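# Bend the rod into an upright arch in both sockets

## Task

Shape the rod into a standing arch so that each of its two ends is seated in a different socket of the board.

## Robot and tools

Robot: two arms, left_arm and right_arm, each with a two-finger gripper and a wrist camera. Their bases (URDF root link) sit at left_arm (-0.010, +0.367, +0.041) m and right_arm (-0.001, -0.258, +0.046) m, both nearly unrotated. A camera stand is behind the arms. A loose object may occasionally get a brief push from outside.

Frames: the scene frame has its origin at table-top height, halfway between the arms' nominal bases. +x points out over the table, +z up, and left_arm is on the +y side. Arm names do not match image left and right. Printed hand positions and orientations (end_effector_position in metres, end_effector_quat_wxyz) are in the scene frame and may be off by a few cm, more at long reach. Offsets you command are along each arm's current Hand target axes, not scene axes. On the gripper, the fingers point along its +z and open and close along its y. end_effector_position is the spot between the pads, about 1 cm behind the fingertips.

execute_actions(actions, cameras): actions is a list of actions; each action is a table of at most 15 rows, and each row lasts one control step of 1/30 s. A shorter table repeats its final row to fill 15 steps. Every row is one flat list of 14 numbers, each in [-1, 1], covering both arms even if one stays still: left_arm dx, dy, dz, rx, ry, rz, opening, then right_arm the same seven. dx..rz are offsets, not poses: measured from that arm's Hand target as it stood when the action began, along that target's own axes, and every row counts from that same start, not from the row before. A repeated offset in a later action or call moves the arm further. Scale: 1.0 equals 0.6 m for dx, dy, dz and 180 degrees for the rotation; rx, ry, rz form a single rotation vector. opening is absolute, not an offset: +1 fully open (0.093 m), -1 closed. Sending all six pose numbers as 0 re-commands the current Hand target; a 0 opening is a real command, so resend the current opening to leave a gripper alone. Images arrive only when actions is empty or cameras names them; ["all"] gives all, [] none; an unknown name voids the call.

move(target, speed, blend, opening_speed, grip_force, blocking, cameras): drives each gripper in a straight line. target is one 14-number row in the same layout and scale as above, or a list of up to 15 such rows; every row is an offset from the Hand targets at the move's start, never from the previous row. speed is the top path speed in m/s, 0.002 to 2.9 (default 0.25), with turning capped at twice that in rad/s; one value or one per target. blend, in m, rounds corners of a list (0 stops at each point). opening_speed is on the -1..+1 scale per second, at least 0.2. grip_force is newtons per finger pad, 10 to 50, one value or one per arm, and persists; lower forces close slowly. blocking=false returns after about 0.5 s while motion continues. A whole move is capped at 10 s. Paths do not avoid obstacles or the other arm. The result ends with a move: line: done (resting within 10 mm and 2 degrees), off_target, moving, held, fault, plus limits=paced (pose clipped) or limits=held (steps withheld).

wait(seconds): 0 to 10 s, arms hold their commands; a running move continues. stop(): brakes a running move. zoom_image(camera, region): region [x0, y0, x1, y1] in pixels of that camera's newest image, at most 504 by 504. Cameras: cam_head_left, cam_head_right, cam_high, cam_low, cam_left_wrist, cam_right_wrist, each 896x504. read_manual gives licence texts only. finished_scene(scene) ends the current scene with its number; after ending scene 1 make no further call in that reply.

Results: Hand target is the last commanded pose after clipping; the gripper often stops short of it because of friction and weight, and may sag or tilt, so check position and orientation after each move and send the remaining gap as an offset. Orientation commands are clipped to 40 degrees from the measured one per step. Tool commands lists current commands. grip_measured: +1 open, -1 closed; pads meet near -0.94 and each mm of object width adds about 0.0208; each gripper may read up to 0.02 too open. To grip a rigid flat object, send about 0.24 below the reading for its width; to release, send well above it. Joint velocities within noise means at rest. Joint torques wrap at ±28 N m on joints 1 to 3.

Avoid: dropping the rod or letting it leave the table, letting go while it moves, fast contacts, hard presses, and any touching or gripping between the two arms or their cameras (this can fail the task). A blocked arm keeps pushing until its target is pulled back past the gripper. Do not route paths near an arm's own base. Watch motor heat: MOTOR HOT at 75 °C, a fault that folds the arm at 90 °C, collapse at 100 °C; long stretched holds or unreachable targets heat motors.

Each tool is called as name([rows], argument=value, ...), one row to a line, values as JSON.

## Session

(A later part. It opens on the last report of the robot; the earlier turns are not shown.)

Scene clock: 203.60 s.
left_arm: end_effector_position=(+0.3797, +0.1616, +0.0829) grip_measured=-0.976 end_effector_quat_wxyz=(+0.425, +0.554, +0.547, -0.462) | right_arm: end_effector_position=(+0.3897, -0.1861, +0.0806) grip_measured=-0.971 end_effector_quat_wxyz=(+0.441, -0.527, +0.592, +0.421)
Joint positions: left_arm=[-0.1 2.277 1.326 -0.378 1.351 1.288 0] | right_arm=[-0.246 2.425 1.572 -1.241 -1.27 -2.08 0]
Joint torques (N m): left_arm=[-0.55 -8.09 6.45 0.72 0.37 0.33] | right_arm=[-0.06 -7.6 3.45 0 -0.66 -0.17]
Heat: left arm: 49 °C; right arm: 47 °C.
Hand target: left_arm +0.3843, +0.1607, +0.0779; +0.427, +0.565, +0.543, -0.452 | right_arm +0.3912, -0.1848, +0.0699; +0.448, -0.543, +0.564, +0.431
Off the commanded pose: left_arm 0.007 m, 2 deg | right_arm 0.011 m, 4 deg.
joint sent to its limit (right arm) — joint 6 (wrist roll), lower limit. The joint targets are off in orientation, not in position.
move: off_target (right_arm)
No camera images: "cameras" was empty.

move([
  [-0.0045, -0.004, -0.0028, 0, 0, 0, -1, -0.0126, 0.0015, -0.0046, 0, 0, 0, -1],
  [-0.0045, -0.004, -0.0028, 0, 0, 0, -0.4, -0.0126, 0.0015, -0.0046, 0, 0, 0, -0.4],
  [-0.0045, -0.004, -0.12, 0, 0, 0, -0.4, -0.0126, 0.0015, -0.19, 0, 0, 0, -0.4],
], speed=[0.04, 0.04, 0.08], opening_speed=0.6, cameras=["cam_high","cam_low"])

zoom_image(camera="cam_low", region=[365, 130, 565, 310])

zoom_image(camera="cam_high", region=[370, 190, 590, 340])

Scene clock: 221.97 s.
left_arm: end_effector_position=(+0.3799, +0.2297, +0.0933) grip_measured=-0.402 end_effector_quat_wxyz=(+0.420, +0.557, +0.552, -0.458) | right_arm: end_effector_position=(+0.3812, -0.2902, +0.0846) grip_measured=-0.402 end_effector_quat_wxyz=(+0.414, -0.483, +0.677, +0.371)
Joint positions: left_arm=[0.069 2.412 1.622 -1.237 1.314 2.001 0.026] | right_arm=[-0.498 2.404 1.641 -1.376 -1.101 -2.08 0.026]
Joint torques (N m): left_arm=[-0.24 -9.51 6.74 -0.51 0.48 0.3] | right_arm=[-0.64 -12.12 5.94 -0.79 -0.63 -0.17]
Motor temperatures (°C): left_arm=[30 51 41 29 29 29 32] | right_arm=[28 49 40 32 31 31 31]
Heat: left arm: 51 °C; right arm: 49 °C.
Hand target: left_arm +0.3853, +0.2304, +0.0968; +0.427, +0.565, +0.543, -0.452 | right_arm +0.3862, -0.2940, +0.1032; +0.448, -0.543, +0.564, +0.431
Off the commanded pose: left_arm 0.006 m, 2 deg | right_arm 0.020 m, 17 deg.
joint sent to its limit (right arm) — joint 6 (wrist roll), lower limit. The joint targets are off in orientation, not in position.
move: off_target (right_arm); target 2's new opening was sent with right_arm's hand 0.003 m and 4 deg from that target
Images, in order (width x height): cam_high 896x504, cam_low 896x504.

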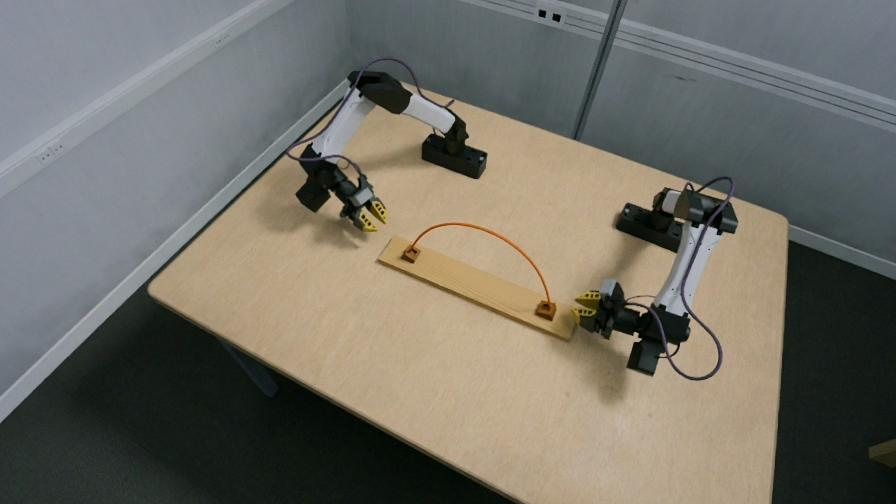

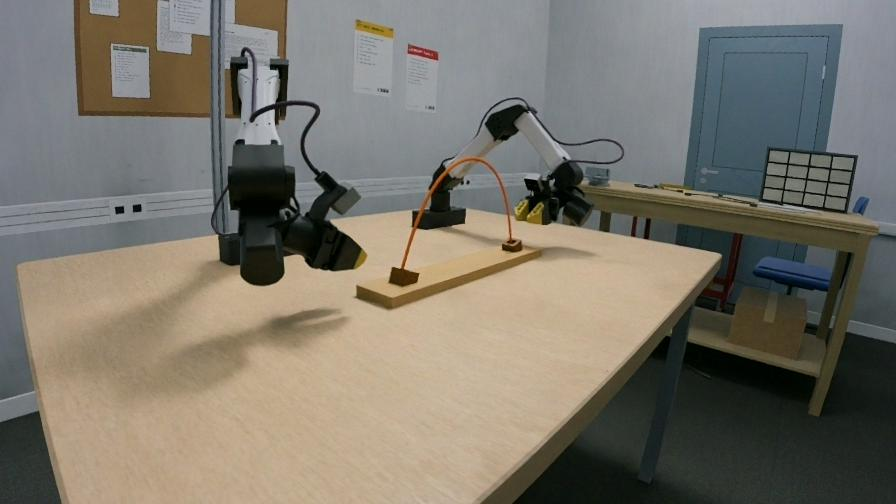

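Scaled by 2.520 from the camera's 896x504 image, which has a finer 1280x720 frame.

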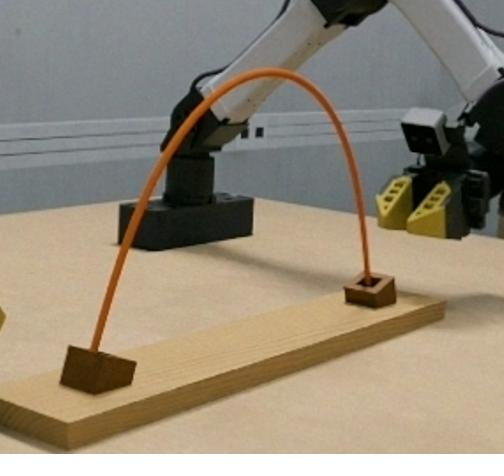

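Scaled by 2.291 from the camera's 896x504 image, which has a finer 1280x720 frame.

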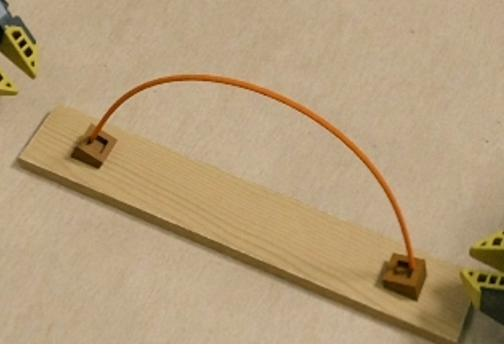

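finished_scene(scene=3)

The scene is finished: the task was done.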